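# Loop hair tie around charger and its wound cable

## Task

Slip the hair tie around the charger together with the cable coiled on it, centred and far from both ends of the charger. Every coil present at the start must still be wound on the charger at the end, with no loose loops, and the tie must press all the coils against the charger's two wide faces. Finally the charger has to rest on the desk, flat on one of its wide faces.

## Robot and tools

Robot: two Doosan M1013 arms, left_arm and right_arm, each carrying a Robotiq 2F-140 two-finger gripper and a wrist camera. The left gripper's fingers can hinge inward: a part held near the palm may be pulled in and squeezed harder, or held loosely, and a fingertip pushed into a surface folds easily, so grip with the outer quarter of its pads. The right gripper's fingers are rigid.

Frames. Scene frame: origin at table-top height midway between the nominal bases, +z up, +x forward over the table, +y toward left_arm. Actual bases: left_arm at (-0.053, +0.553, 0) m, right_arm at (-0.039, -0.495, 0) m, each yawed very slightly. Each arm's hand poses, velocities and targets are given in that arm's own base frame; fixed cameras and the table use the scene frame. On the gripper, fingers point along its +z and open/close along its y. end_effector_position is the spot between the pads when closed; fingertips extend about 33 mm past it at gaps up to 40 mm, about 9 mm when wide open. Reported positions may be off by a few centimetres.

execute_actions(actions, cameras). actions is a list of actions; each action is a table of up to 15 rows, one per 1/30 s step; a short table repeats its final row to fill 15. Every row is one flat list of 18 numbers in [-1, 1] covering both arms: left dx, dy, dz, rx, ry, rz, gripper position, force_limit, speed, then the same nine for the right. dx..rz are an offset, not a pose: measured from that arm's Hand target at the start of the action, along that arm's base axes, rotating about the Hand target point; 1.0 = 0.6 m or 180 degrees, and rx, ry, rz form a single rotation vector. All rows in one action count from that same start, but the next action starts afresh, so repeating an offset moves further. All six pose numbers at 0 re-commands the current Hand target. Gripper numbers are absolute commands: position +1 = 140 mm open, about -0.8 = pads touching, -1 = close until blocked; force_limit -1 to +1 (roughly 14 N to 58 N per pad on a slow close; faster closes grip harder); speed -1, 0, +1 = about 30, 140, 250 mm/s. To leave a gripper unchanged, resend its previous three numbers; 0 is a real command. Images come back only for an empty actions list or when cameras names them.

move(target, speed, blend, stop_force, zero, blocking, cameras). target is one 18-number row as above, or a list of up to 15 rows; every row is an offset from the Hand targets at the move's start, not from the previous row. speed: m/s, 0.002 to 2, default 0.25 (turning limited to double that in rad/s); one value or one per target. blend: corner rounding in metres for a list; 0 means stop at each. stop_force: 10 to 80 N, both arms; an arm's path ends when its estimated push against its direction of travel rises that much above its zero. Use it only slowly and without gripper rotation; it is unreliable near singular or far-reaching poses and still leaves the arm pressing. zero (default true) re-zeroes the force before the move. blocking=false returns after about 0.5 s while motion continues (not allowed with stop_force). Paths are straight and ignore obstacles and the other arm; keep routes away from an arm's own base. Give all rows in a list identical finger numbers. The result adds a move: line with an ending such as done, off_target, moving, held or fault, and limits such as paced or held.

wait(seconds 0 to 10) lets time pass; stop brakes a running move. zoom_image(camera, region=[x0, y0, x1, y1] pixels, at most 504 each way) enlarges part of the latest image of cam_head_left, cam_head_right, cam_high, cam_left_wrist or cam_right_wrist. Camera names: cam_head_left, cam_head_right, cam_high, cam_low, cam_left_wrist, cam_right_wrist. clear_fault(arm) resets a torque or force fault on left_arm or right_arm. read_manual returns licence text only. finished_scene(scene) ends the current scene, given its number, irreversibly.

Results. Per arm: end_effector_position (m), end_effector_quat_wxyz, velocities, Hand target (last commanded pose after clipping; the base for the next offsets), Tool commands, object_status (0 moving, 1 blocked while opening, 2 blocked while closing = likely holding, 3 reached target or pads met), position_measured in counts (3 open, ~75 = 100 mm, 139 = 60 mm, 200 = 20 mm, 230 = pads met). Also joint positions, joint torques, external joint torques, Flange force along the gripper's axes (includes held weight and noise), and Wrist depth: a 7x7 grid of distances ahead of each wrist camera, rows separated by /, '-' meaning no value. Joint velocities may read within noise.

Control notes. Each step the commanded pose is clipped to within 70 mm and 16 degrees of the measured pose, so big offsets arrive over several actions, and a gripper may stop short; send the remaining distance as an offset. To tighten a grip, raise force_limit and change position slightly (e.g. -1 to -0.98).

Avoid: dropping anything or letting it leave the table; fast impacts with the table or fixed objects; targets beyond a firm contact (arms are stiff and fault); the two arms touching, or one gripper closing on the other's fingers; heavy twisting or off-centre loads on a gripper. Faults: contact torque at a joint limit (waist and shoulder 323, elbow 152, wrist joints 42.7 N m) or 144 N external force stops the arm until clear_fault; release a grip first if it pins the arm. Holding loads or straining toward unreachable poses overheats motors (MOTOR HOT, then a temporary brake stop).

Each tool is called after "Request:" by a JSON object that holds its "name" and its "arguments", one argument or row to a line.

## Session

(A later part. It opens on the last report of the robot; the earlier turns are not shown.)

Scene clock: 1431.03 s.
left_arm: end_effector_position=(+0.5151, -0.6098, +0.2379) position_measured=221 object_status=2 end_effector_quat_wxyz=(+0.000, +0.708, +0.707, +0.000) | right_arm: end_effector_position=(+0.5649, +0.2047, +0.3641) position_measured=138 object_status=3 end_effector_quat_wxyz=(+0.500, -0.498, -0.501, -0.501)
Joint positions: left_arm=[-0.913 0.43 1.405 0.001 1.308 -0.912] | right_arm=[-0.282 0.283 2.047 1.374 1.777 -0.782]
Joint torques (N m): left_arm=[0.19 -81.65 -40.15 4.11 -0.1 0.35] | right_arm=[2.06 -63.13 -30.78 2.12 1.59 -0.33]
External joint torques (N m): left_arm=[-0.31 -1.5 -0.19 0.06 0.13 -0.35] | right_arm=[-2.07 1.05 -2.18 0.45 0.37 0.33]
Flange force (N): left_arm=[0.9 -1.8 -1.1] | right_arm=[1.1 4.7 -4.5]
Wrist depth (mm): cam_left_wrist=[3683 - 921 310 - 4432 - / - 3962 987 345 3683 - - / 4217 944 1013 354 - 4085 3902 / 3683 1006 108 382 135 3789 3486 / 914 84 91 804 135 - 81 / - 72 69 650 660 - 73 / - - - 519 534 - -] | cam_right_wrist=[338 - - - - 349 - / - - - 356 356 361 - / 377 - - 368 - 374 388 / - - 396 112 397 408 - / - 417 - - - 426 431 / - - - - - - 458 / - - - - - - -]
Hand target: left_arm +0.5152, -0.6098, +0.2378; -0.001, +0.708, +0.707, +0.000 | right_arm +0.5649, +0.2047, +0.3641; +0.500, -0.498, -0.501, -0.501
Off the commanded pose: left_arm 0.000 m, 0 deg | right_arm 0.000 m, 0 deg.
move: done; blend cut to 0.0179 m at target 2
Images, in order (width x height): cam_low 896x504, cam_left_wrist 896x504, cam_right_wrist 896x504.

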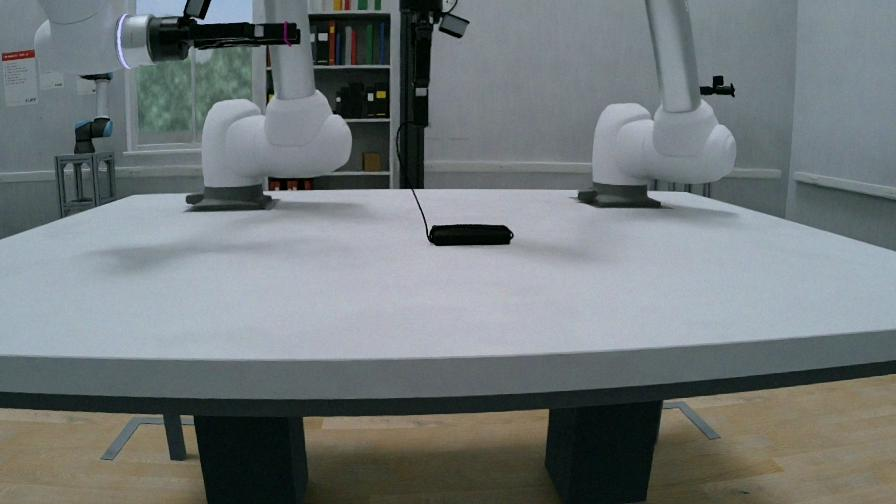

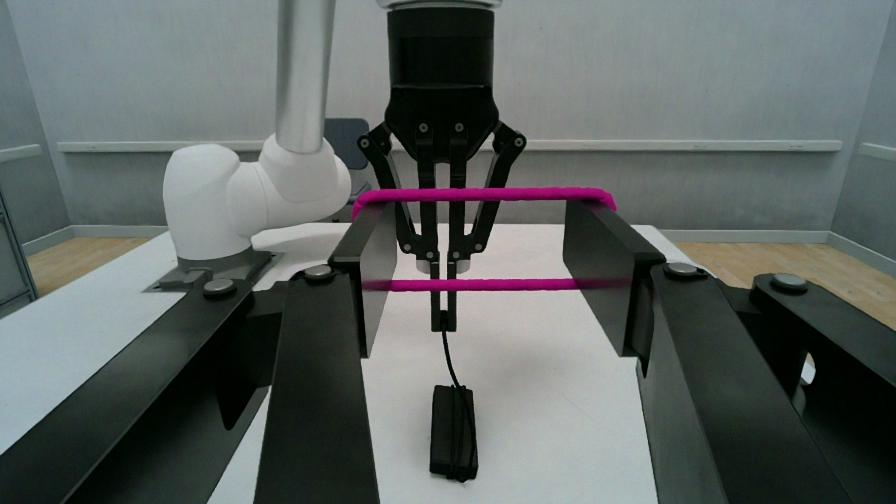

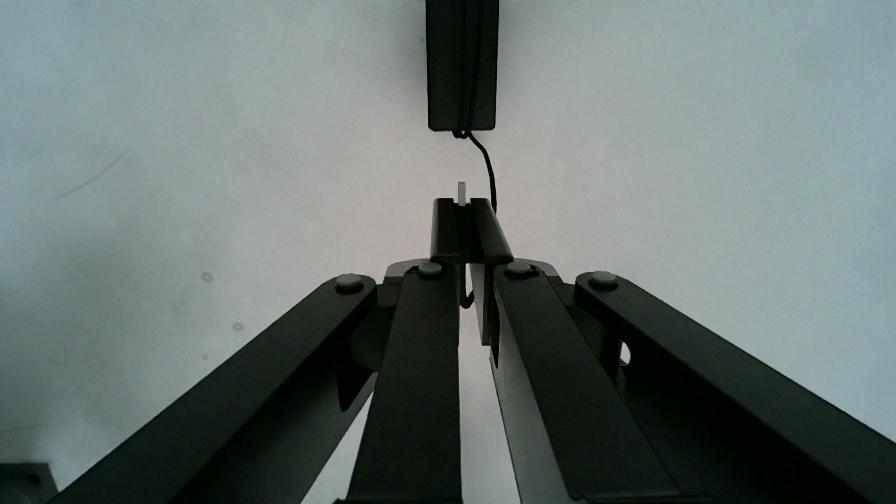

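Request:
{"name": "move", "arguments": {
  "target": [
    [0.008,0.06,0.029,0,0,0,-1,-0.8,-1,0,0,0,0,0,0,-0.07,0.6,-1],
    [0.008,0.226,-0.008,0,0,0,-1,-0.8,-1,0,0,0,0,0,0,-0.07,0.6,-1],
    [0.008,0.333,-0.105,0,0,0,-1,-0.8,-1,0,0,0,0,0,0,-0.07,0.6,-1],
    [0.008,0.381,-0.21,0,0,0,-1,-0.8,-1,0,0,0,0,0,0,-0.07,0.6,-1]
  ],
  "blend": [0.02,0.02,0.02,0],
  "speed": 0.12,
  "cameras": ["cam_right_wrist","cam_low","cam_left_wrist"]
}}

Request:
{"name": "zoom_image", "arguments": {
  "camera": "cam_low",
  "region": [380, 130, 600, 270]
}}

Request:
{"name": "zoom_image", "arguments": {
  "camera": "cam_left_wrist",
  "region": [370, 300, 620, 500]
}}

Scene clock: 1453.00 s.
left_arm: end_effector_position=(+0.5200, -0.3812, +0.1118) position_measured=221 object_status=2 end_effector_quat_wxyz=(+0.000, +0.708, +0.707, +0.000) | right_arm: end_effector_position=(+0.5649, +0.2047, +0.3641) position_measured=138 object_status=3 end_effector_quat_wxyz=(+0.500, -0.498, -0.501, -0.501)
Joint positions: left_arm=[-0.687 0.285 1.859 0.001 0.999 -0.686] | right_arm=[-0.282 0.283 2.047 1.374 1.777 -0.782]
Joint torques (N m): left_arm=[0.33 -62.75 -34.78 3.59 -0.06 0.35] | right_arm=[2.15 -63.07 -30.87 2.13 1.62 -0.28]
External joint torques (N m): left_arm=[-0.33 -1.27 -0.4 0.06 0.08 -0.35] | right_arm=[-2.23 1.1 -2.02 0.44 0.34 0.28]
Flange force (N): left_arm=[-0.2 -1.5 -1.6] | right_arm=[0.9 4.3 -4.7]
Wrist depth (mm): cam_left_wrist=[- - 927 515 629 3683 - / 4754 3902 3582 552 2563 - - / - 968 1089 570 4022 - 3486 / 3845 990 108 623 135 3582 3683 / 902 84 91 854 135 - 81 / - 72 69 657 660 - 73 / - - - 523 528 - -] | cam_right_wrist=[- - - 223 - 223 225 / 233 - 238 234 - - 231 / - - 247 - 252 257 262 / - 261 - 110 263 262 265 / - - - - - - - / - - - - - - - / - - - - - - -]
Hand target: left_arm +0.5200, -0.3812, +0.1118; -0.001, +0.708, +0.707, +0.000 | right_arm +0.5649, +0.2047, +0.3641; +0.500, -0.498, -0.501, -0.501
Off the commanded pose: left_arm 0.000 m, 0 deg | right_arm 0.000 m, 0 deg.
move: done
Images, in order (width x height): cam_low 896x504, cam_left_wrist 896x504, cam_right_wrist 896x504.

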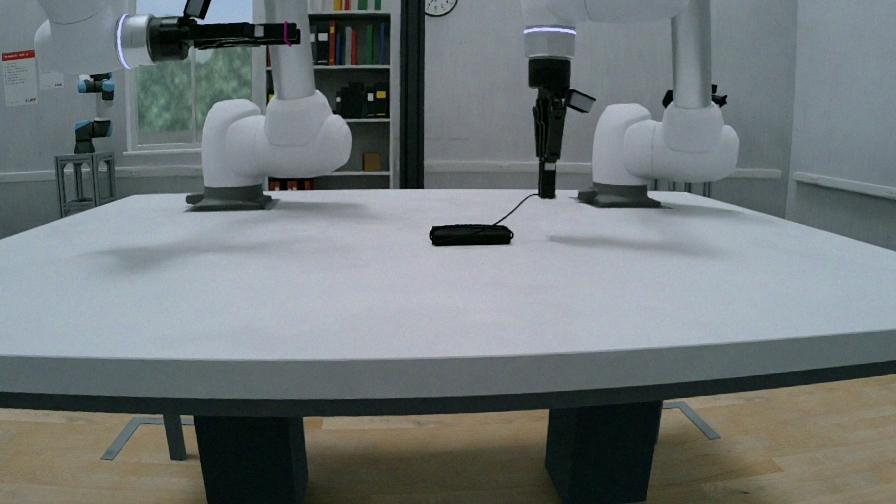

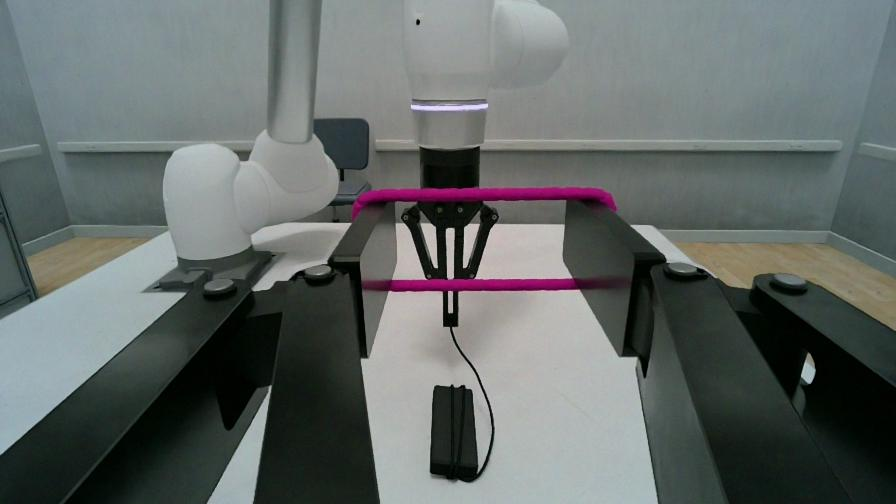

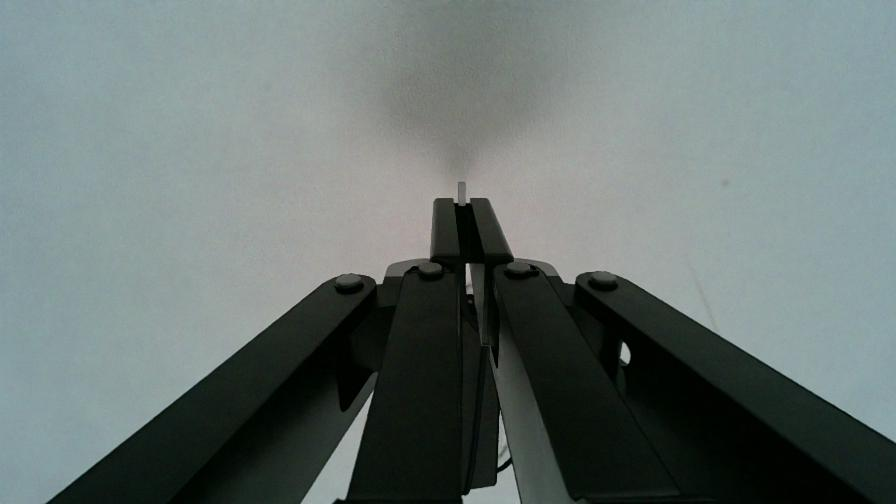

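Scaled by 2.291 from the camera's 896x504 image, which has a finer 1280x720 frame.

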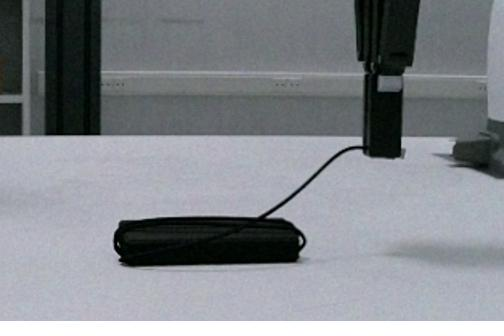

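Scaled by 2.016 from the camera's 896x504 image, which has a finer 1280x720 frame.

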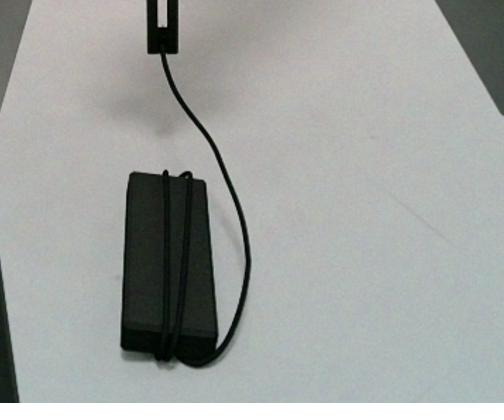

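Request:
{"name": "move", "arguments": {
  "target": [
    [-0.0167,-0.148,0.2137,0,0,0,-1,-0.8,-1,0,0,0,0,0,0,-0.07,0.6,-1],
    [-0.083,-0.4647,0.18,0,0,0,-1,-0.8,-1,0,0,0,0,0,0,-0.07,0.6,-1],
    [-0.117,-0.365,0.18,0,0,0,-1,-0.8,-1,0,0,0,0,0,0,-0.07,0.6,-1],
    [-0.108,-0.155,0.147,0,0,0,-1,-0.8,-1,0,0,0,0,0,0,-0.07,0.6,-1],
    [-0.092,-0.031,0.047,0,0,0,-1,-0.8,-1,0,0,0,0,0,0,-0.07,0.6,-1],
    [-0.067,0.01,-0.02,0,0,0,-1,-0.8,-1,0,0,0,0,0,0,-0.07,0.6,-1]
  ],
  "blend": [0.03,0.02,0.02,0.02,0.02,0],
  "speed": 0.13,
  "cameras": ["cam_right_wrist","cam_low","cam_left_wrist"]
}}

Request:
{"name": "zoom_image", "arguments": {
  "camera": "cam_low",
  "region": [380, 130, 600, 270]
}}

Request:
{"name": "zoom_image", "arguments": {
  "camera": "cam_left_wrist",
  "region": [370, 300, 620, 500]
}}

Scene clock: 1476.60 s.
left_arm: end_effector_position=(+0.4798, -0.3752, +0.0998) position_measured=221 object_status=2 end_effector_quat_wxyz=(+0.000, +0.708, +0.707, +0.000) | right_arm: end_effector_position=(+0.5649, +0.2047, +0.3641) position_measured=138 object_status=3 end_effector_quat_wxyz=(+0.500, -0.498, -0.501, -0.501)
Joint positions: left_arm=[-0.721 0.246 1.937 0.001 0.959 -0.72] | right_arm=[-0.282 0.283 2.047 1.374 1.777 -0.782]
Joint torques (N m): left_arm=[0.61 -57.91 -34.01 3.52 0.08 0.28] | right_arm=[1.05 -62.62 -31 2.08 1.68 -0.34]
External joint torques (N m): left_arm=[-0.69 -1.5 -0.19 0.02 -0.05 -0.28] | right_arm=[-0.96 0.56 -1.88 0.48 0.28 0.34]
Flange force (N): left_arm=[-0.1 -2.5 -1.6] | right_arm=[1.5 4.1 -2.3]
Wrist depth (mm): cam_left_wrist=[- - 951 523 - - 3440 / 4085 - 1059 552 - - - / - 965 1046 575 - - 3533 / 2971 990 108 642 134 3735 3962 / 914 84 91 807 134 - 82 / - 72 69 624 662 - 73 / - - - 521 530 - -] | cam_right_wrist=[214 212 - 213 - 216 - / - 225 225 - - - - / - 234 233 234 - - - / - 251 - 111 251 - 255 / - - - - - 267 266 / - - - - - - - / - - - - - - -]
Hand target: left_arm +0.4798, -0.3752, +0.0998; -0.001, +0.708, +0.707, +0.000 | right_arm +0.5649, +0.2047, +0.3641; +0.500, -0.498, -0.501, -0.501
Off the commanded pose: left_arm 0.000 m, 0 deg | right_arm 0.000 m, 0 deg.
move: done
Images, in order (width x height): cam_low 896x504, cam_left_wrist 896x504, cam_right_wrist 896x504.

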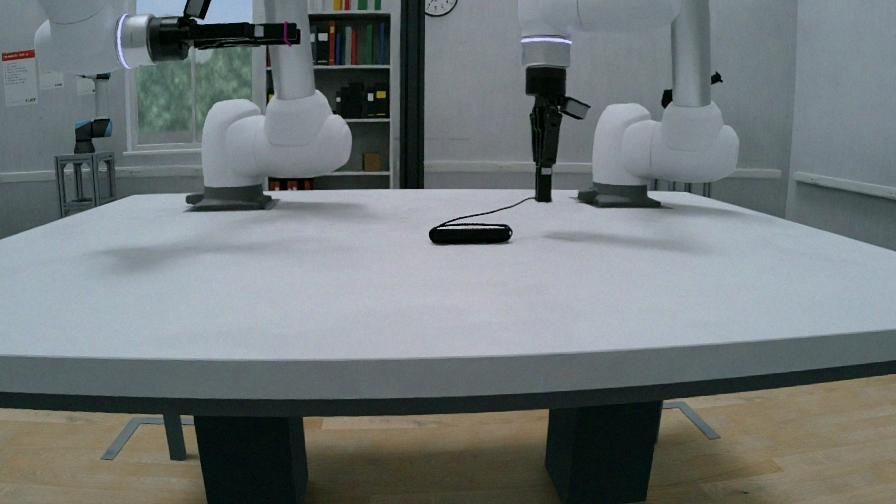

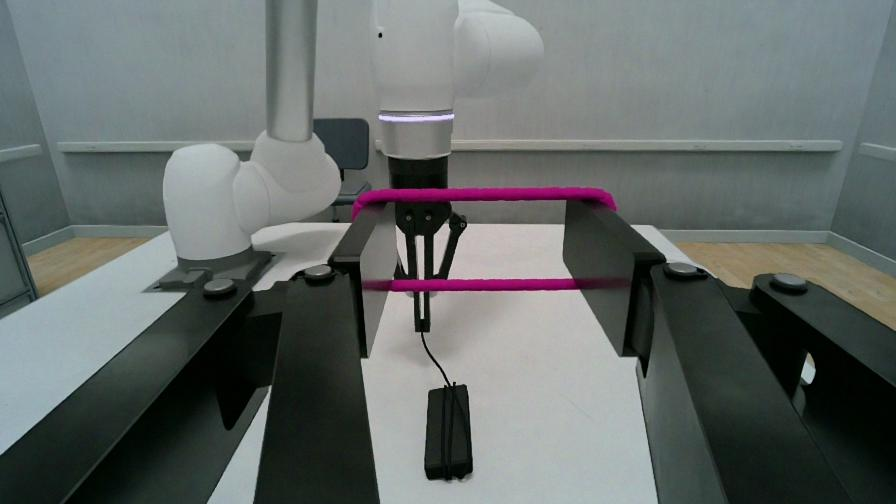

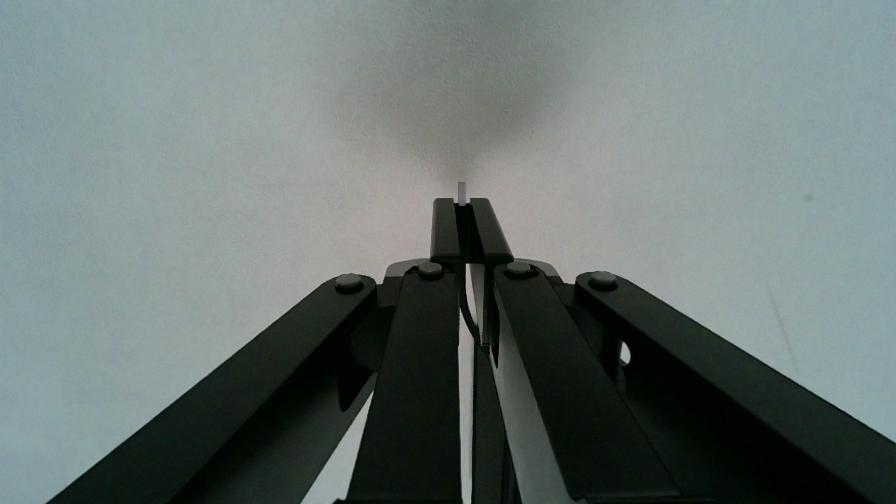

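Scaled by 2.291 from the camera's 896x504 image, which has a finer 1280x720 frame.

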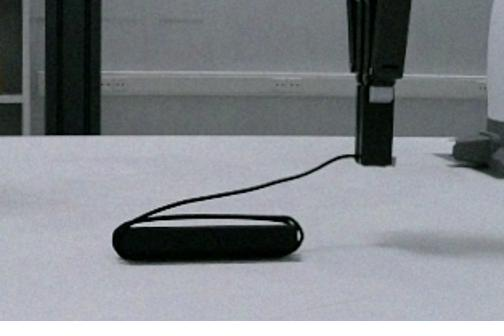

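Scaled by 2.016 from the camera's 896x504 image, which has a finer 1280x720 frame.

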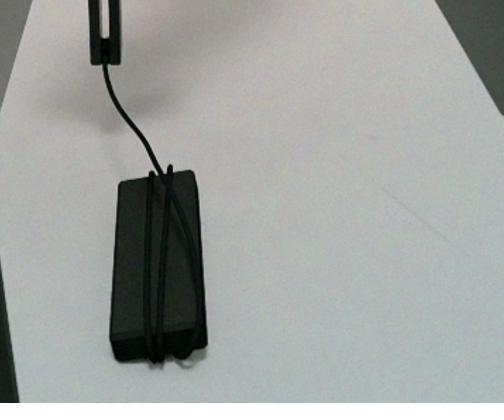

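Request:
{"name": "move", "arguments": {
  "target": [
    [0.01,0.008,-0.103,0,0,0,-1,-0.8,-1,0,0,0,0,0,0,-0.07,0.6,-1]
  ],
  "speed": 0.1,
  "cameras": ["cam_low","cam_left_wrist"]
}}

Request:
{"name": "zoom_image", "arguments": {
  "camera": "cam_low",
  "region": [380, 130, 600, 270]
}}

Request:
{"name": "zoom_image", "arguments": {
  "camera": "cam_left_wrist",
  "region": [370, 300, 620, 500]
}}

Scene clock: 1486.97 s.
left_arm: end_effector_position=(+0.4858, -0.3704, +0.0380) position_measured=221 object_status=2 end_effector_quat_wxyz=(+0.000, +0.708, +0.707, +0.000) | right_arm: end_effector_position=(+0.5649, +0.2047, +0.3641) position_measured=138 object_status=3 end_effector_quat_wxyz=(+0.500, -0.498, -0.501, -0.501)
Joint positions: left_arm=[-0.708 0.315 1.982 0.001 0.845 -0.708] | right_arm=[-0.282 0.283 2.047 1.374 1.777 -0.782]
Joint torques (N m): left_arm=[0.76 -61.89 -30.56 3.3 -0.01 0.28] | right_arm=[1.73 -62.71 -30.86 2.07 1.72 -0.34]
External joint torques (N m): left_arm=[-0.67 -1.89 -0.78 -0.04 0.04 -0.28] | right_arm=[-1.76 0.7 -1.98 0.49 0.24 0.34]
Flange force (N): left_arm=[-0.6 -1.8 -2.8] | right_arm=[1.4 4.1 -3.6]
Wrist depth (mm): cam_left_wrist=[- 3902 958 679 - - - / - - 1099 560 - 3845 - / 3962 976 1089 563 4085 4150 - / 3845 1002 108 636 135 3440 3533 / 911 84 91 804 135 - 82 / - 71 68 621 655 - 73 / - - - 514 530 - -] | cam_right_wrist=[153 155 155 155 156 158 158 / - 163 - 164 165 166 166 / 172 171 172 171 173 177 176 / 184 - - 111 - 184 186 / 194 - - - - - 199 / - - - - - - 212 / - - - - - - -]
Hand target: left_arm +0.4858, -0.3704, +0.0380; -0.001, +0.708, +0.707, +0.000 | right_arm +0.5649, +0.2047, +0.3641; +0.500, -0.498, -0.501, -0.501
Off the commanded pose: left_arm 0.000 m, 0 deg | right_arm 0.000 m, 0 deg.
move: done
Images, in order (width x height): cam_low 896x504, cam_left_wrist 896x504.

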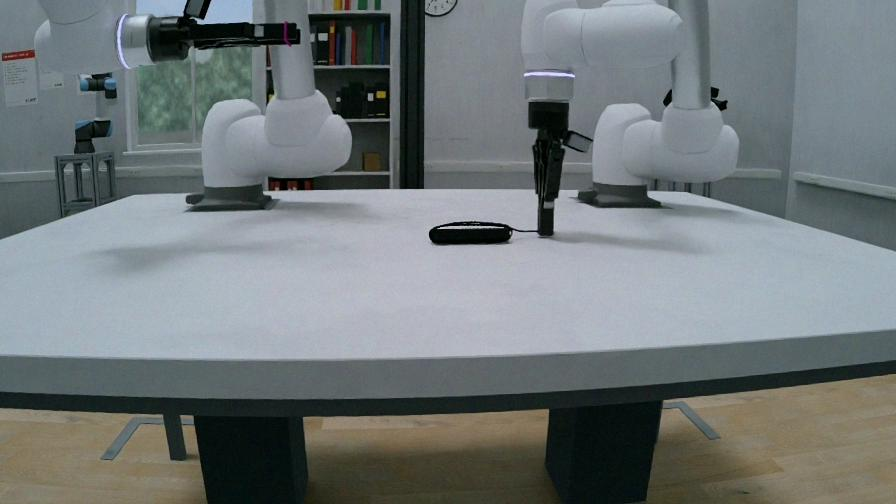

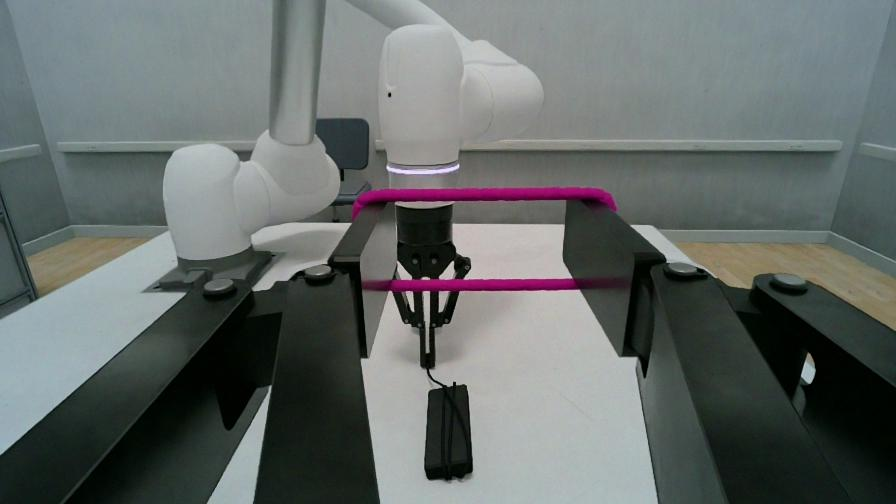

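Scaled by 2.291 from the camera's 896x504 image, which has a finer 1280x720 frame.

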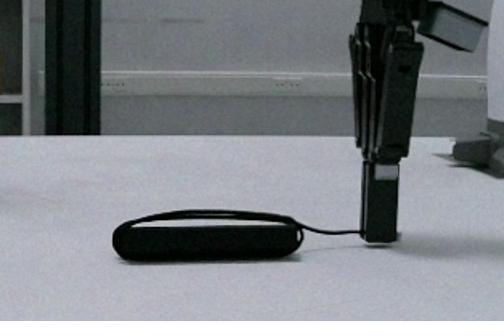

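Scaled by 2.016 from the camera's 896x504 image, which has a finer 1280x720 frame.

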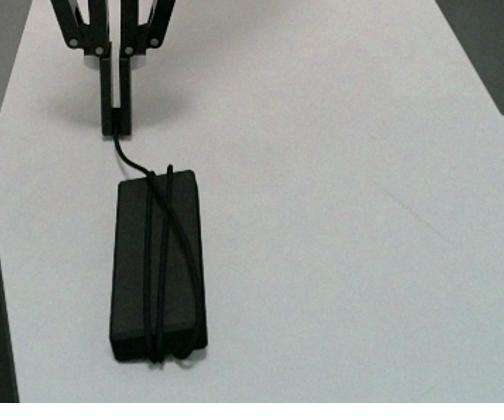

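Request:
{"name": "move", "arguments": {
  "target": [
    [0,0,0,0,0,0,-0.7,-0.8,-1,0,0,0,0,0,0,-0.07,0.6,-1],
    [0,0.01,0,0,0,0,-0.5,-0.8,-1,0,0,0,0,0,0,-0.07,0.6,-1],
    [0.03,-0.12,0.26,0,0,0,-0.5,-0.8,-1,0,0,0,0,0,0,-0.07,0.6,-1]
  ],
  "speed": 0.1,
  "cameras": ["cam_low","cam_right_wrist"]
}}

Request:
{"name": "zoom_image", "arguments": {
  "camera": "cam_low",
  "region": [380, 130, 600, 270]
}}

Scene clock: 1532.23 s.
left_arm: end_effector_position=(+0.5038, -0.4424, +0.1941) position_measured=192 object_status=3 end_effector_quat_wxyz=(+0.000, +0.708, +0.707, +0.000) | right_arm: end_effector_position=(+0.5649, +0.2047, +0.3641) position_measured=138 object_status=3 end_effector_quat_wxyz=(+0.500, -0.498, -0.501, -0.501)
Joint positions: left_arm=[-0.773 0.258 1.728 0.001 1.157 -0.771] | right_arm=[-0.282 0.283 2.047 1.374 1.777 -0.782]
Joint torques (N m): left_arm=[0.32 -63.26 -37.37 3.95 -0.09 0.25] | right_arm=[1.86 -63.48 -30.9 2.08 1.55 -0.33]
External joint torques (N m): left_arm=[-0.68 -1.27 -0.93 0.01 0.11 -0.25] | right_arm=[-1.88 1.47 -1.98 0.48 0.41 0.33]
Flange force (N): left_arm=[-1.0 -1.0 -2.1] | right_arm=[0.5 4.9 -4.3]
Wrist depth (mm): cam_left_wrist=[3735 - 979 464 - 3902 2668 / - 3486 3631 492 3683 - - / 4508 941 1089 522 - - 4669 / 3962 983 108 568 135 3845 4150 / 892 84 91 852 135 - 81 / - 72 69 654 657 - 73 / - - - 516 534 - -] | cam_right_wrist=[- - 302 - 298 - 300 / - - - 321 317 - - / 344 331 - 327 342 330 - / 351 353 - 180 346 365 354 / 371 - 92 343 - 373 384 / - - - - - - - / - - - - - - -]
Hand target: left_arm +0.5038, -0.4424, +0.1940; -0.001, +0.708, +0.707, +0.000 | right_arm +0.5649, +0.2047, +0.3641; +0.500, -0.498, -0.501, -0.501
Off the commanded pose: left_arm 0.000 m, 0 deg | right_arm 0.000 m, 0 deg.
move: done
Images, in order (width x height): cam_low 896x504, cam_right_wrist 896x504.

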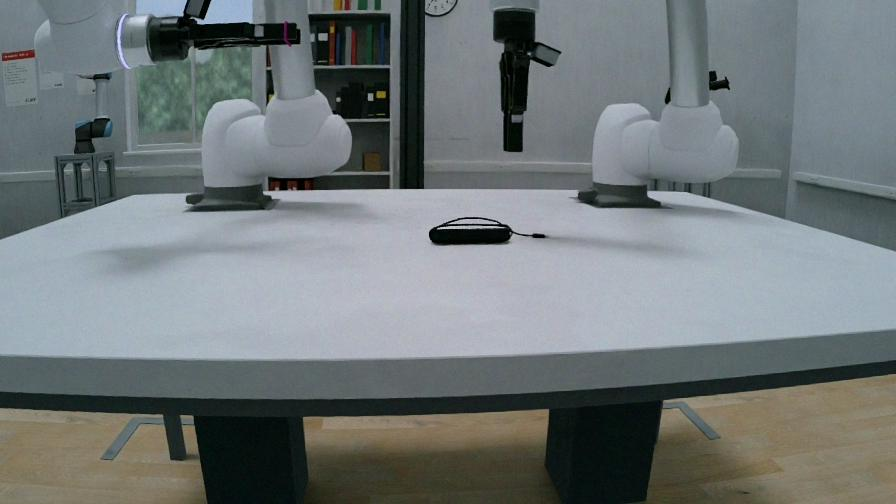

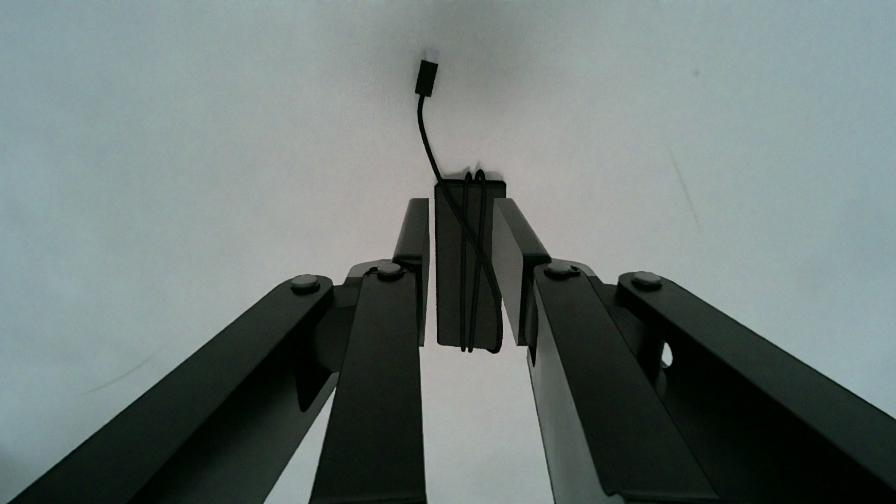

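Scaled by 2.291 from the camera's 896x504 image, which has a finer 1280x720 frame.

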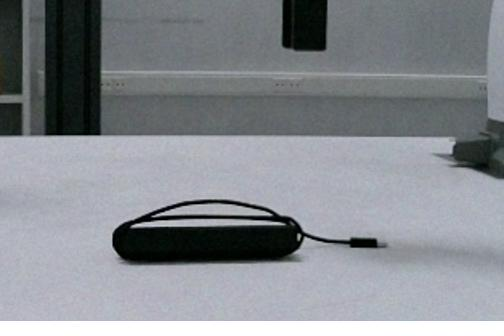

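Request:
{"name": "move", "arguments": {
  "target": [
    [0.015,-0.057,0,0,0,0,0.12,1,-1,0,0,0,0,0,0,-0.07,0.6,-1],
    [0.015,-0.057,-0.2645,0,0,0,0.12,1,-1,0,0,0,0,0,0,-0.07,0.6,-1]
  ],
  "speed": 0.1,
  "cameras": ["cam_low","cam_right_wrist"]
}}

Request:
{"name": "zoom_image", "arguments": {
  "camera": "cam_low",
  "region": [380, 130, 600, 270]
}}

Scene clock: 1559.53 s.
left_arm: end_effector_position=(+0.5128, -0.4766, +0.0353) position_measured=114 object_status=3 end_effector_quat_wxyz=(+0.000, +0.708, +0.707, +0.000) | right_arm: end_effector_position=(+0.5649, +0.2047, +0.3641) position_measured=138 object_status=3 end_effector_quat_wxyz=(+0.500, -0.498, -0.501, -0.501)
Joint positions: left_arm=[-0.799 0.435 1.805 0.001 0.902 -0.798] | right_arm=[-0.282 0.283 2.047 1.374 1.777 -0.782]
Joint torques (N m): left_arm=[0.36 -74.24 -32.3 3.24 -0.1 0.32] | right_arm=[1.54 -63.14 -30.81 2.08 1.64 -0.34]
External joint torques (N m): left_arm=[-0.76 -1.42 -0.41 0.14 0.12 -0.32] | right_arm=[-1.63 1.15 -2.04 0.48 0.32 0.34]
Flange force (N): left_arm=[-0.5 -1.8 -1.9] | right_arm=[0.9 4.8 -3.7]
Wrist depth (mm): cam_left_wrist=[4754 - 889 436 - - 3005 / - - 983 448 535 - - / - 983 1046 467 559 - - / 3533 1013 108 503 135 3789 3310 / 930 84 91 582 135 - 82 / - 72 69 617 649 - 73 / - - - 520 530 - -] | cam_right_wrist=[152 151 153 152 152 153 152 / 160 157 161 162 163 163 166 / 169 171 168 164 169 - 172 / 179 - 156 - 137 180 181 / - - 92 171 - 92 90 / - - - 198 - - - / - - - 222 - - -]
Hand target: left_arm +0.5128, -0.4766, +0.0353; -0.001, +0.708, +0.707, +0.000 | right_arm +0.5649, +0.2047, +0.3641; +0.500, -0.498, -0.501, -0.501
Off the commanded pose: left_arm 0.000 m, 0 deg | right_arm 0.000 m, 0 deg.
move: done
Images, in order (width x height): cam_low 896x504, cam_right_wrist 896x504.

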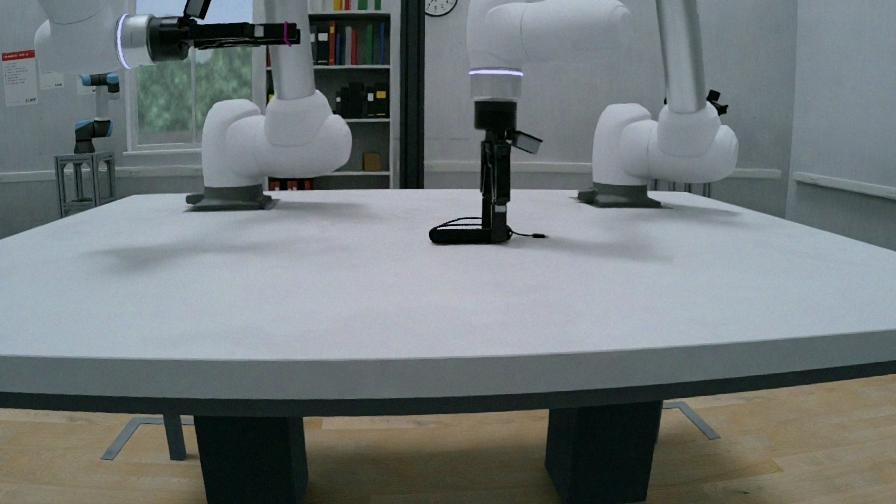

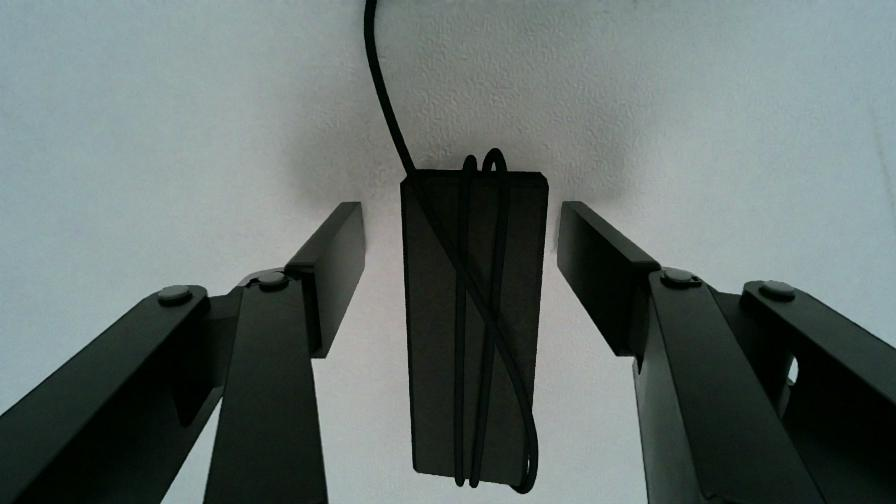

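Scaled by 2.291 from the camera's 896x504 image, which has a finer 1280x720 frame.

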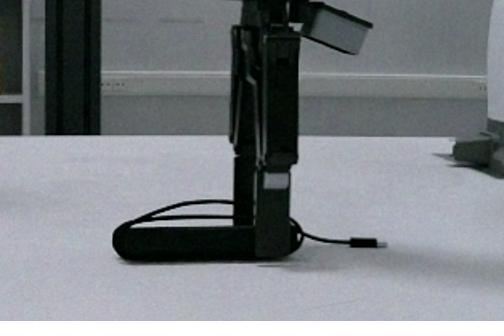

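Request:
{"name": "move", "arguments": {
  "target": [
    [0.007,0,0,0,0,0,0.12,1,-1,0,0,0,0,0,0,-0.07,0.6,-1],
    [0.007,0,0,0,0,0,-1,1,-1,0,0,0,0,0,0,-0.07,0.6,-1]
  ],
  "speed": 0.1
}}

Request:
{"name": "wait", "arguments": {
  "seconds": 0.7
}}

Request:
{"name": "move", "arguments": {
  "target": [0,0,0.17,0,0,0,-1,1,-1,0,0,0,0,0,0,-0.07,0.6,-1],
  "speed": 0.06,
  "cameras": ["cam_low","cam_right_wrist","cam_left_wrist"]
}}

Request:
{"name": "zoom_image", "arguments": {
  "camera": "cam_low",
  "region": [380, 130, 600, 270]
}}

Scene clock: 1577.13 s.
left_arm: end_effector_position=(+0.5170, -0.4766, +0.0353) position_measured=156 object_status=0 end_effector_quat_wxyz=(+0.000, +0.708, +0.707, +0.000) | right_arm: end_effector_position=(+0.5649, +0.2047, +0.3641) position_measured=138 object_status=3 end_effector_quat_wxyz=(+0.500, -0.498, -0.501, -0.501)
Joint positions: left_arm=[-0.794 0.439 1.799 0.001 0.905 -0.793] | right_arm=[-0.282 0.283 2.047 1.374 1.777 -0.782]
Joint torques (N m): left_arm=[-0.08 -63.87 -26.68 3.28 -0.99 0.36] | right_arm=[1.16 -63.33 -30.87 2 1.59 -0.37]
External joint torques (N m): left_arm=[-0.49 -12.91 -6.23 0.12 1.02 -0.36] | right_arm=[-1.24 1.33 -2.01 0.57 0.37 0.37]
Flange force (N): left_arm=[1.2 -3.1 -18.9] | right_arm=[0.8 5.2 -3.0]
Wrist depth (mm): cam_left_wrist=[- 4587 927 438 3582 - - / - 3735 1029 442 528 - - / - 990 1054 466 3631 5028 3683 / 3962 1017 108 506 135 3789 3683 / 914 84 91 575 135 - 82 / - 72 69 636 660 - 73 / - - - 522 530 - -] | cam_right_wrist=[152 151 151 153 154 153 155 / 160 164 159 164 161 163 165 / - 169 173 166 171 - 173 / 178 - 123 153 149 - 183 / - - 92 158 - 91 194 / - - - 176 - - - / - - - - - - -]
Hand target: left_arm +0.5170, -0.4766, +0.0353; -0.001, +0.708, +0.707, +0.000 | right_arm +0.5649, +0.2047, +0.3641; +0.500, -0.498, -0.501, -0.501
Off the commanded pose: left_arm 0.000 m, 0 deg | right_arm 0.000 m, 0 deg.
move: done

Scene clock: 1577.83 s.
left_arm: end_effector_position=(+0.5170, -0.4766, +0.0353) position_measured=156 object_status=2 end_effector_quat_wxyz=(+0.000, +0.708, +0.707, +0.000) | right_arm: end_effector_position=(+0.5649, +0.2047, +0.3641) position_measured=138 object_status=3 end_effector_quat_wxyz=(+0.500, -0.498, -0.501, -0.501)
Joint positions: left_arm=[-0.794 0.439 1.799 0.001 0.905 -0.793] | right_arm=[-0.282 0.283 2.047 1.374 1.777 -0.782]
Joint torques (N m): left_arm=[0.29 -63.89 -26.6 3.35 -1 0.36] | right_arm=[1.98 -62.91 -30.95 1.97 1.64 -0.31]
External joint torques (N m): left_arm=[-0.17 -12.47 -6.24 0.06 1.02 -0.36] | right_arm=[-1.96 0.81 -2.04 0.6 0.32 0.31]
Flange force (N): left_arm=[1.1 -2.3 -18.4] | right_arm=[1.3 4.2 -4.0]
Wrist depth (mm): cam_left_wrist=[3962 3352 927 443 4669 4286 - / - - 951 443 528 3631 5028 / 4085 961 1067 460 148 - - / 3962 998 108 506 135 3352 3582 / 917 84 91 575 135 - 82 / - 72 69 624 649 - 73 / - - - 523 - - -] | cam_right_wrist=[- 150 154 155 151 152 154 / - 161 159 161 163 165 163 / 170 170 170 166 171 172 - / 180 180 117 153 149 183 182 / 189 - 92 - - 91 194 / - - - 172 - - - / - - - - - - -]
Hand target: left_arm +0.5170, -0.4766, +0.0353; -0.001, +0.708, +0.707, +0.000 | right_arm +0.5649, +0.2047, +0.3641; +0.500, -0.498, -0.501, -0.501
Tool commands: left_gripper/position=-1.0 left_gripper/force_limit=+1.0 left_gripper/speed=-1.0 right_gripper/position=-0.07 right_gripper/force_limit=+0.6 right_gripper/speed=-1.0
Off the commanded pose: left_arm 0.000 m, 0 deg | right_arm 0.000 m, 0 deg.
wait: 0.70 s; at rest by 0.17 s

Scene clock: 1579.80 s.
left_arm: end_effector_position=(+0.5170, -0.4766, +0.1373) position_measured=156 object_status=2 end_effector_quat_wxyz=(+0.000, +0.708, +0.707, +0.000) | right_arm: end_effector_position=(+0.5649, +0.2047, +0.3641) position_measured=138 object_status=3 end_effector_quat_wxyz=(+0.500, -0.498, -0.501, -0.501)
Joint positions: left_arm=[-0.794 0.347 1.719 0.001 1.076 -0.793] | right_arm=[-0.282 0.283 2.047 1.374 1.777 -0.782]
Joint torques (N m): left_arm=[0.26 -71.95 -37.95 3.63 -0.14 0.32] | right_arm=[1.61 -63.2 -31.02 2.02 1.6 -0.26]
External joint torques (N m): left_arm=[-0.18 0.11 1.16 0.18 0.17 -0.32] | right_arm=[-1.58 1.08 -2.01 0.55 0.36 0.26]
Flange force (N): left_arm=[0.9 -2.1 0.9] | right_arm=[0.9 4.6 -3.5]
Wrist depth (mm): cam_left_wrist=[3631 - 968 421 536 - - / - - 1025 454 3735 - - / 4432 954 1072 477 4022 4085 5229 / 4022 1006 108 523 135 3440 3533 / 911 84 91 790 135 - 81 / - 72 69 627 - - 73 / - - - 535 528 - -] | cam_right_wrist=[243 241 247 - - 246 243 / 260 263 259 - - - - / 275 273 - - 277 - - / 290 - 115 - 137 - - / - - 86 - - 91 - / - - - - - - - / - - - - - - -]
Hand target: left_arm +0.5170, -0.4766, +0.1373; -0.001, +0.708, +0.707, +0.000 | right_arm +0.5649, +0.2047, +0.3641; +0.500, -0.498, -0.501, -0.501
Off the commanded pose: left_arm 0.000 m, 0 deg | right_arm 0.000 m, 0 deg.
move: done
Images, in order (width x height): cam_low 896x504, cam_left_wrist 896x504, cam_right_wrist 896x504.

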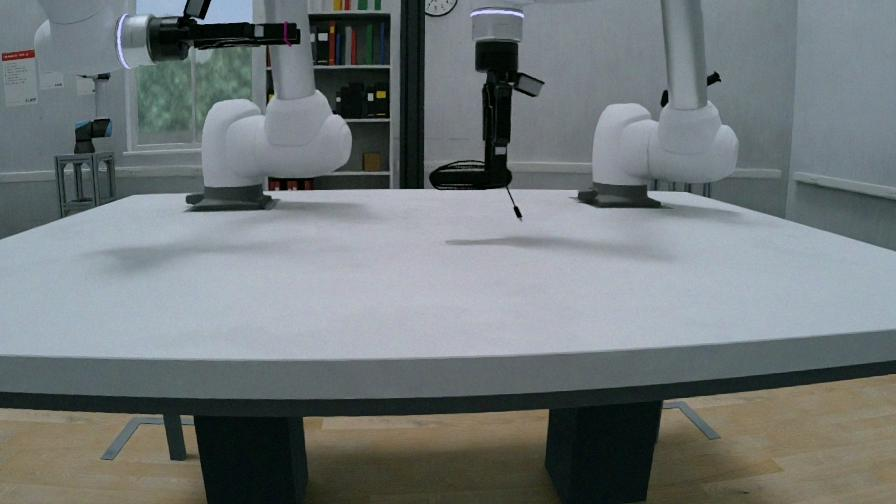

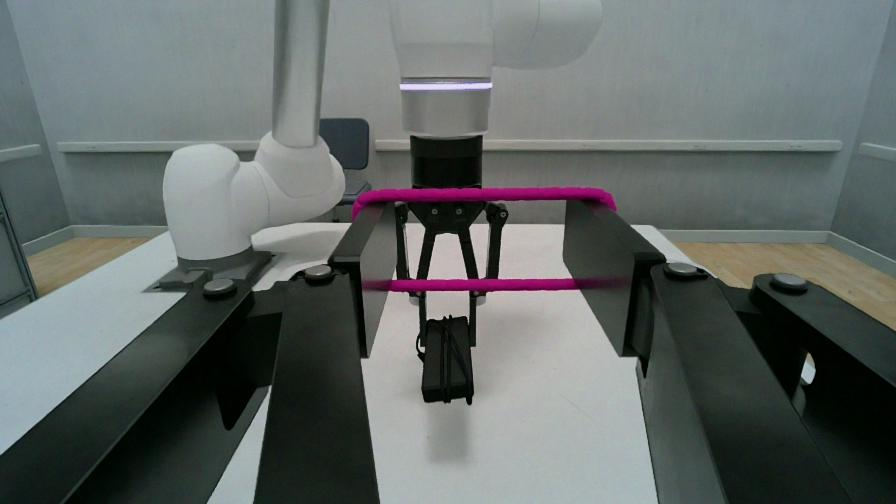

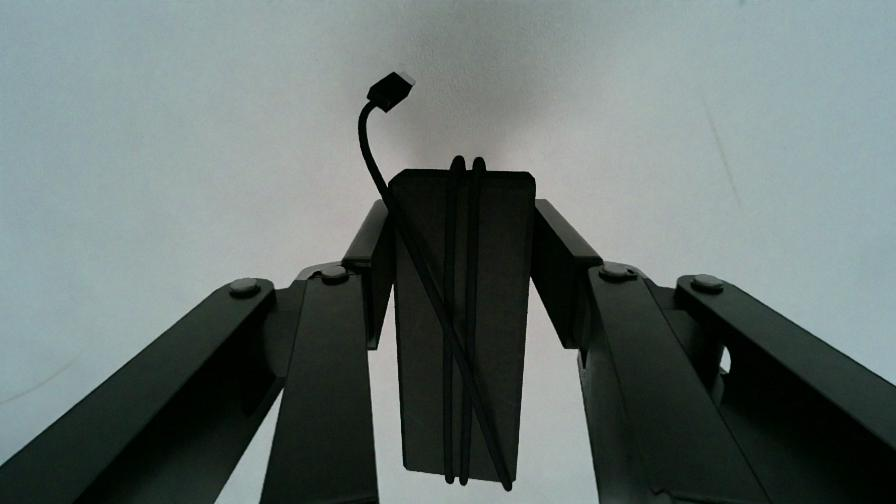

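Scaled by 2.291 from the camera's 896x504 image, which has a finer 1280x720 frame.

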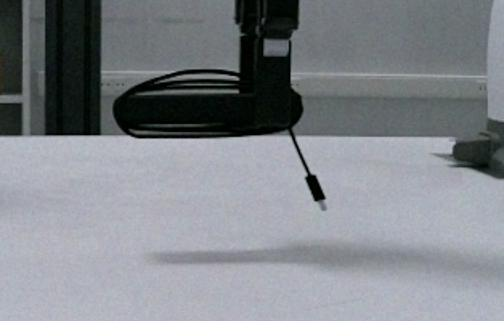

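Request:
{"name": "move", "arguments": {
  "target": [0,0,0.1667,0,0,0,-1,1,-1,-0.025,0.2,-0.248,0,0,0,-0.07,0.6,-1],
  "speed": 0.12,
  "cameras": ["cam_low","cam_right_wrist","cam_left_wrist","cam_high"]
}}

Request:
{"name": "zoom_image", "arguments": {
  "camera": "cam_low",
  "region": [320, 70, 560, 220]
}}

Request:
{"name": "zoom_image", "arguments": {
  "camera": "cam_left_wrist",
  "region": [340, 160, 640, 380]
}}

Scene clock: 1597.27 s.
left_arm: end_effector_position=(+0.5170, -0.4766, +0.2373) position_measured=156 object_status=2 end_effector_quat_wxyz=(+0.000, +0.708, +0.707, +0.000) | right_arm: end_effector_position=(+0.5499, +0.3247, +0.2153) position_measured=138 object_status=3 end_effector_quat_wxyz=(+0.500, -0.498, -0.501, -0.501)
Joint positions: left_arm=[-0.794 0.282 1.613 0.001 1.248 -0.793] | right_arm=[-0.077 0.471 2.17 1.503 1.61 -1.075]
Joint torques (N m): left_arm=[0.89 -68.95 -40.78 3.96 -0.14 0.37] | right_arm=[1.34 -72.1 -22.45 1.01 2.11 -0.35]
External joint torques (N m): left_arm=[-1.08 0.73 1.19 0.14 0.16 -0.37] | right_arm=[-1.33 0.9 -1.46 0.47 0.34 0.35]
Flange force (N): left_arm=[-0.6 -2.4 1.5] | right_arm=[-0.5 3.9 -2.0]
Wrist depth (mm): cam_left_wrist=[- - 3582 340 3113 - - / - 802 990 356 3735 2538 - / 4150 835 1113 271 155 1152 - / 778 774 108 749 154 737 3486 / 582 84 91 536 479 - 81 / - 72 69 416 416 - 73 / - - - 342 341 - -] | cam_right_wrist=[- 337 321 - 336 - - / - 346 365 348 - - - / - - - 359 390 - - / - 403 115 - 149 - - / - - 86 - - 91 - / - - - - - - - / - - - - - - -]
Hand target: left_arm +0.5170, -0.4766, +0.2373; -0.001, +0.708, +0.707, +0.000 | right_arm +0.5499, +0.3247, +0.2153; +0.500, -0.498, -0.501, -0.501
Off the commanded pose: left_arm 0.000 m, 0 deg | right_arm 0.000 m, 0 deg.
move: done
Images, in order (width x height): cam_high 896x504, cam_low 896x504, cam_left_wrist 896x504, cam_right_wrist 896x504.

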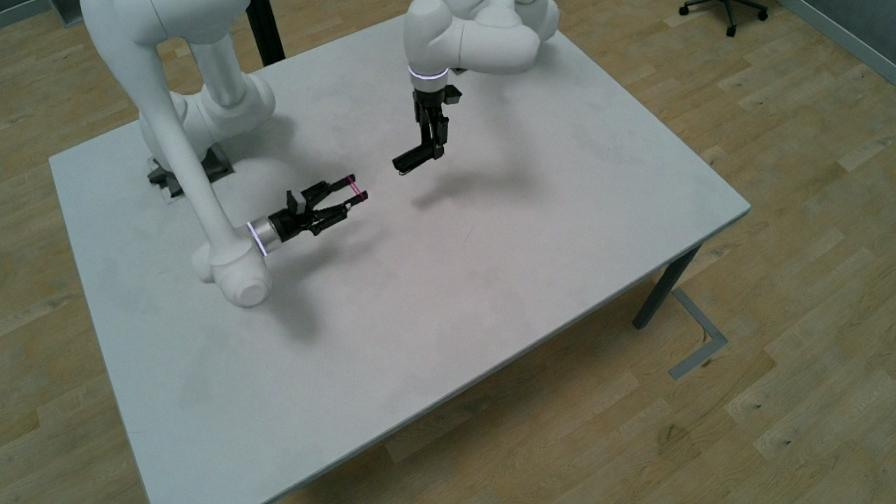

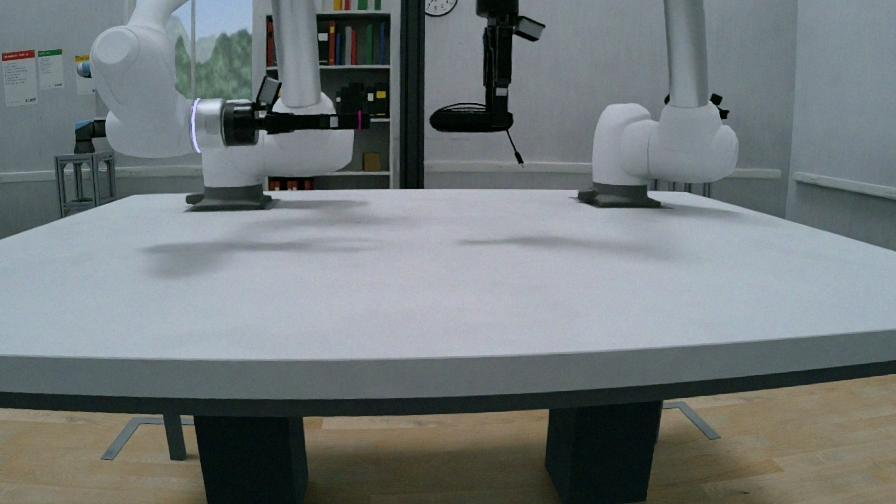

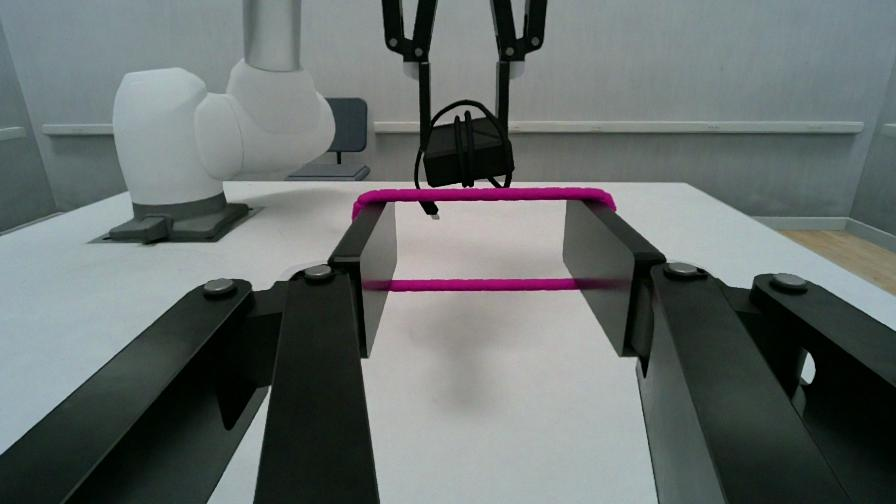

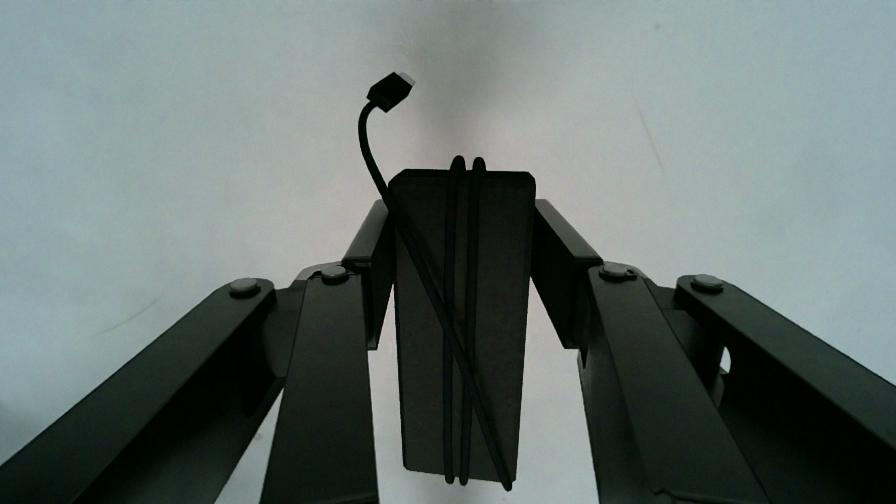

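Scaled by 2.100 from the camera's 896x504 image, which has a finer 1280x720 frame.

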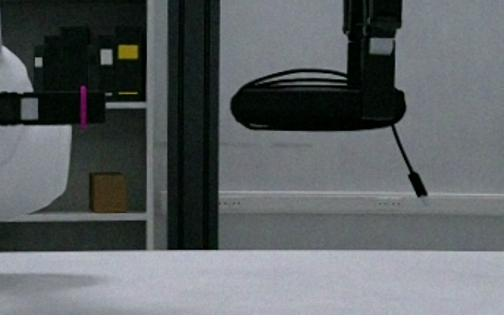

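Scaled by 1.680 from the camera's 896x504 image, which has a finer 1280x720 frame.

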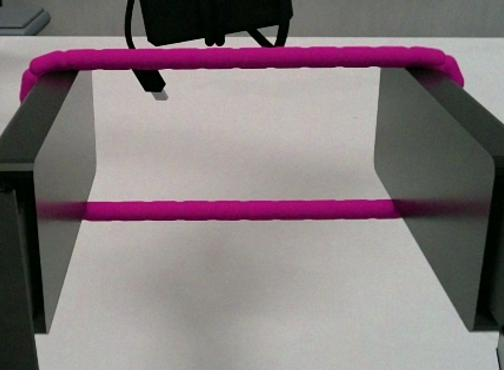

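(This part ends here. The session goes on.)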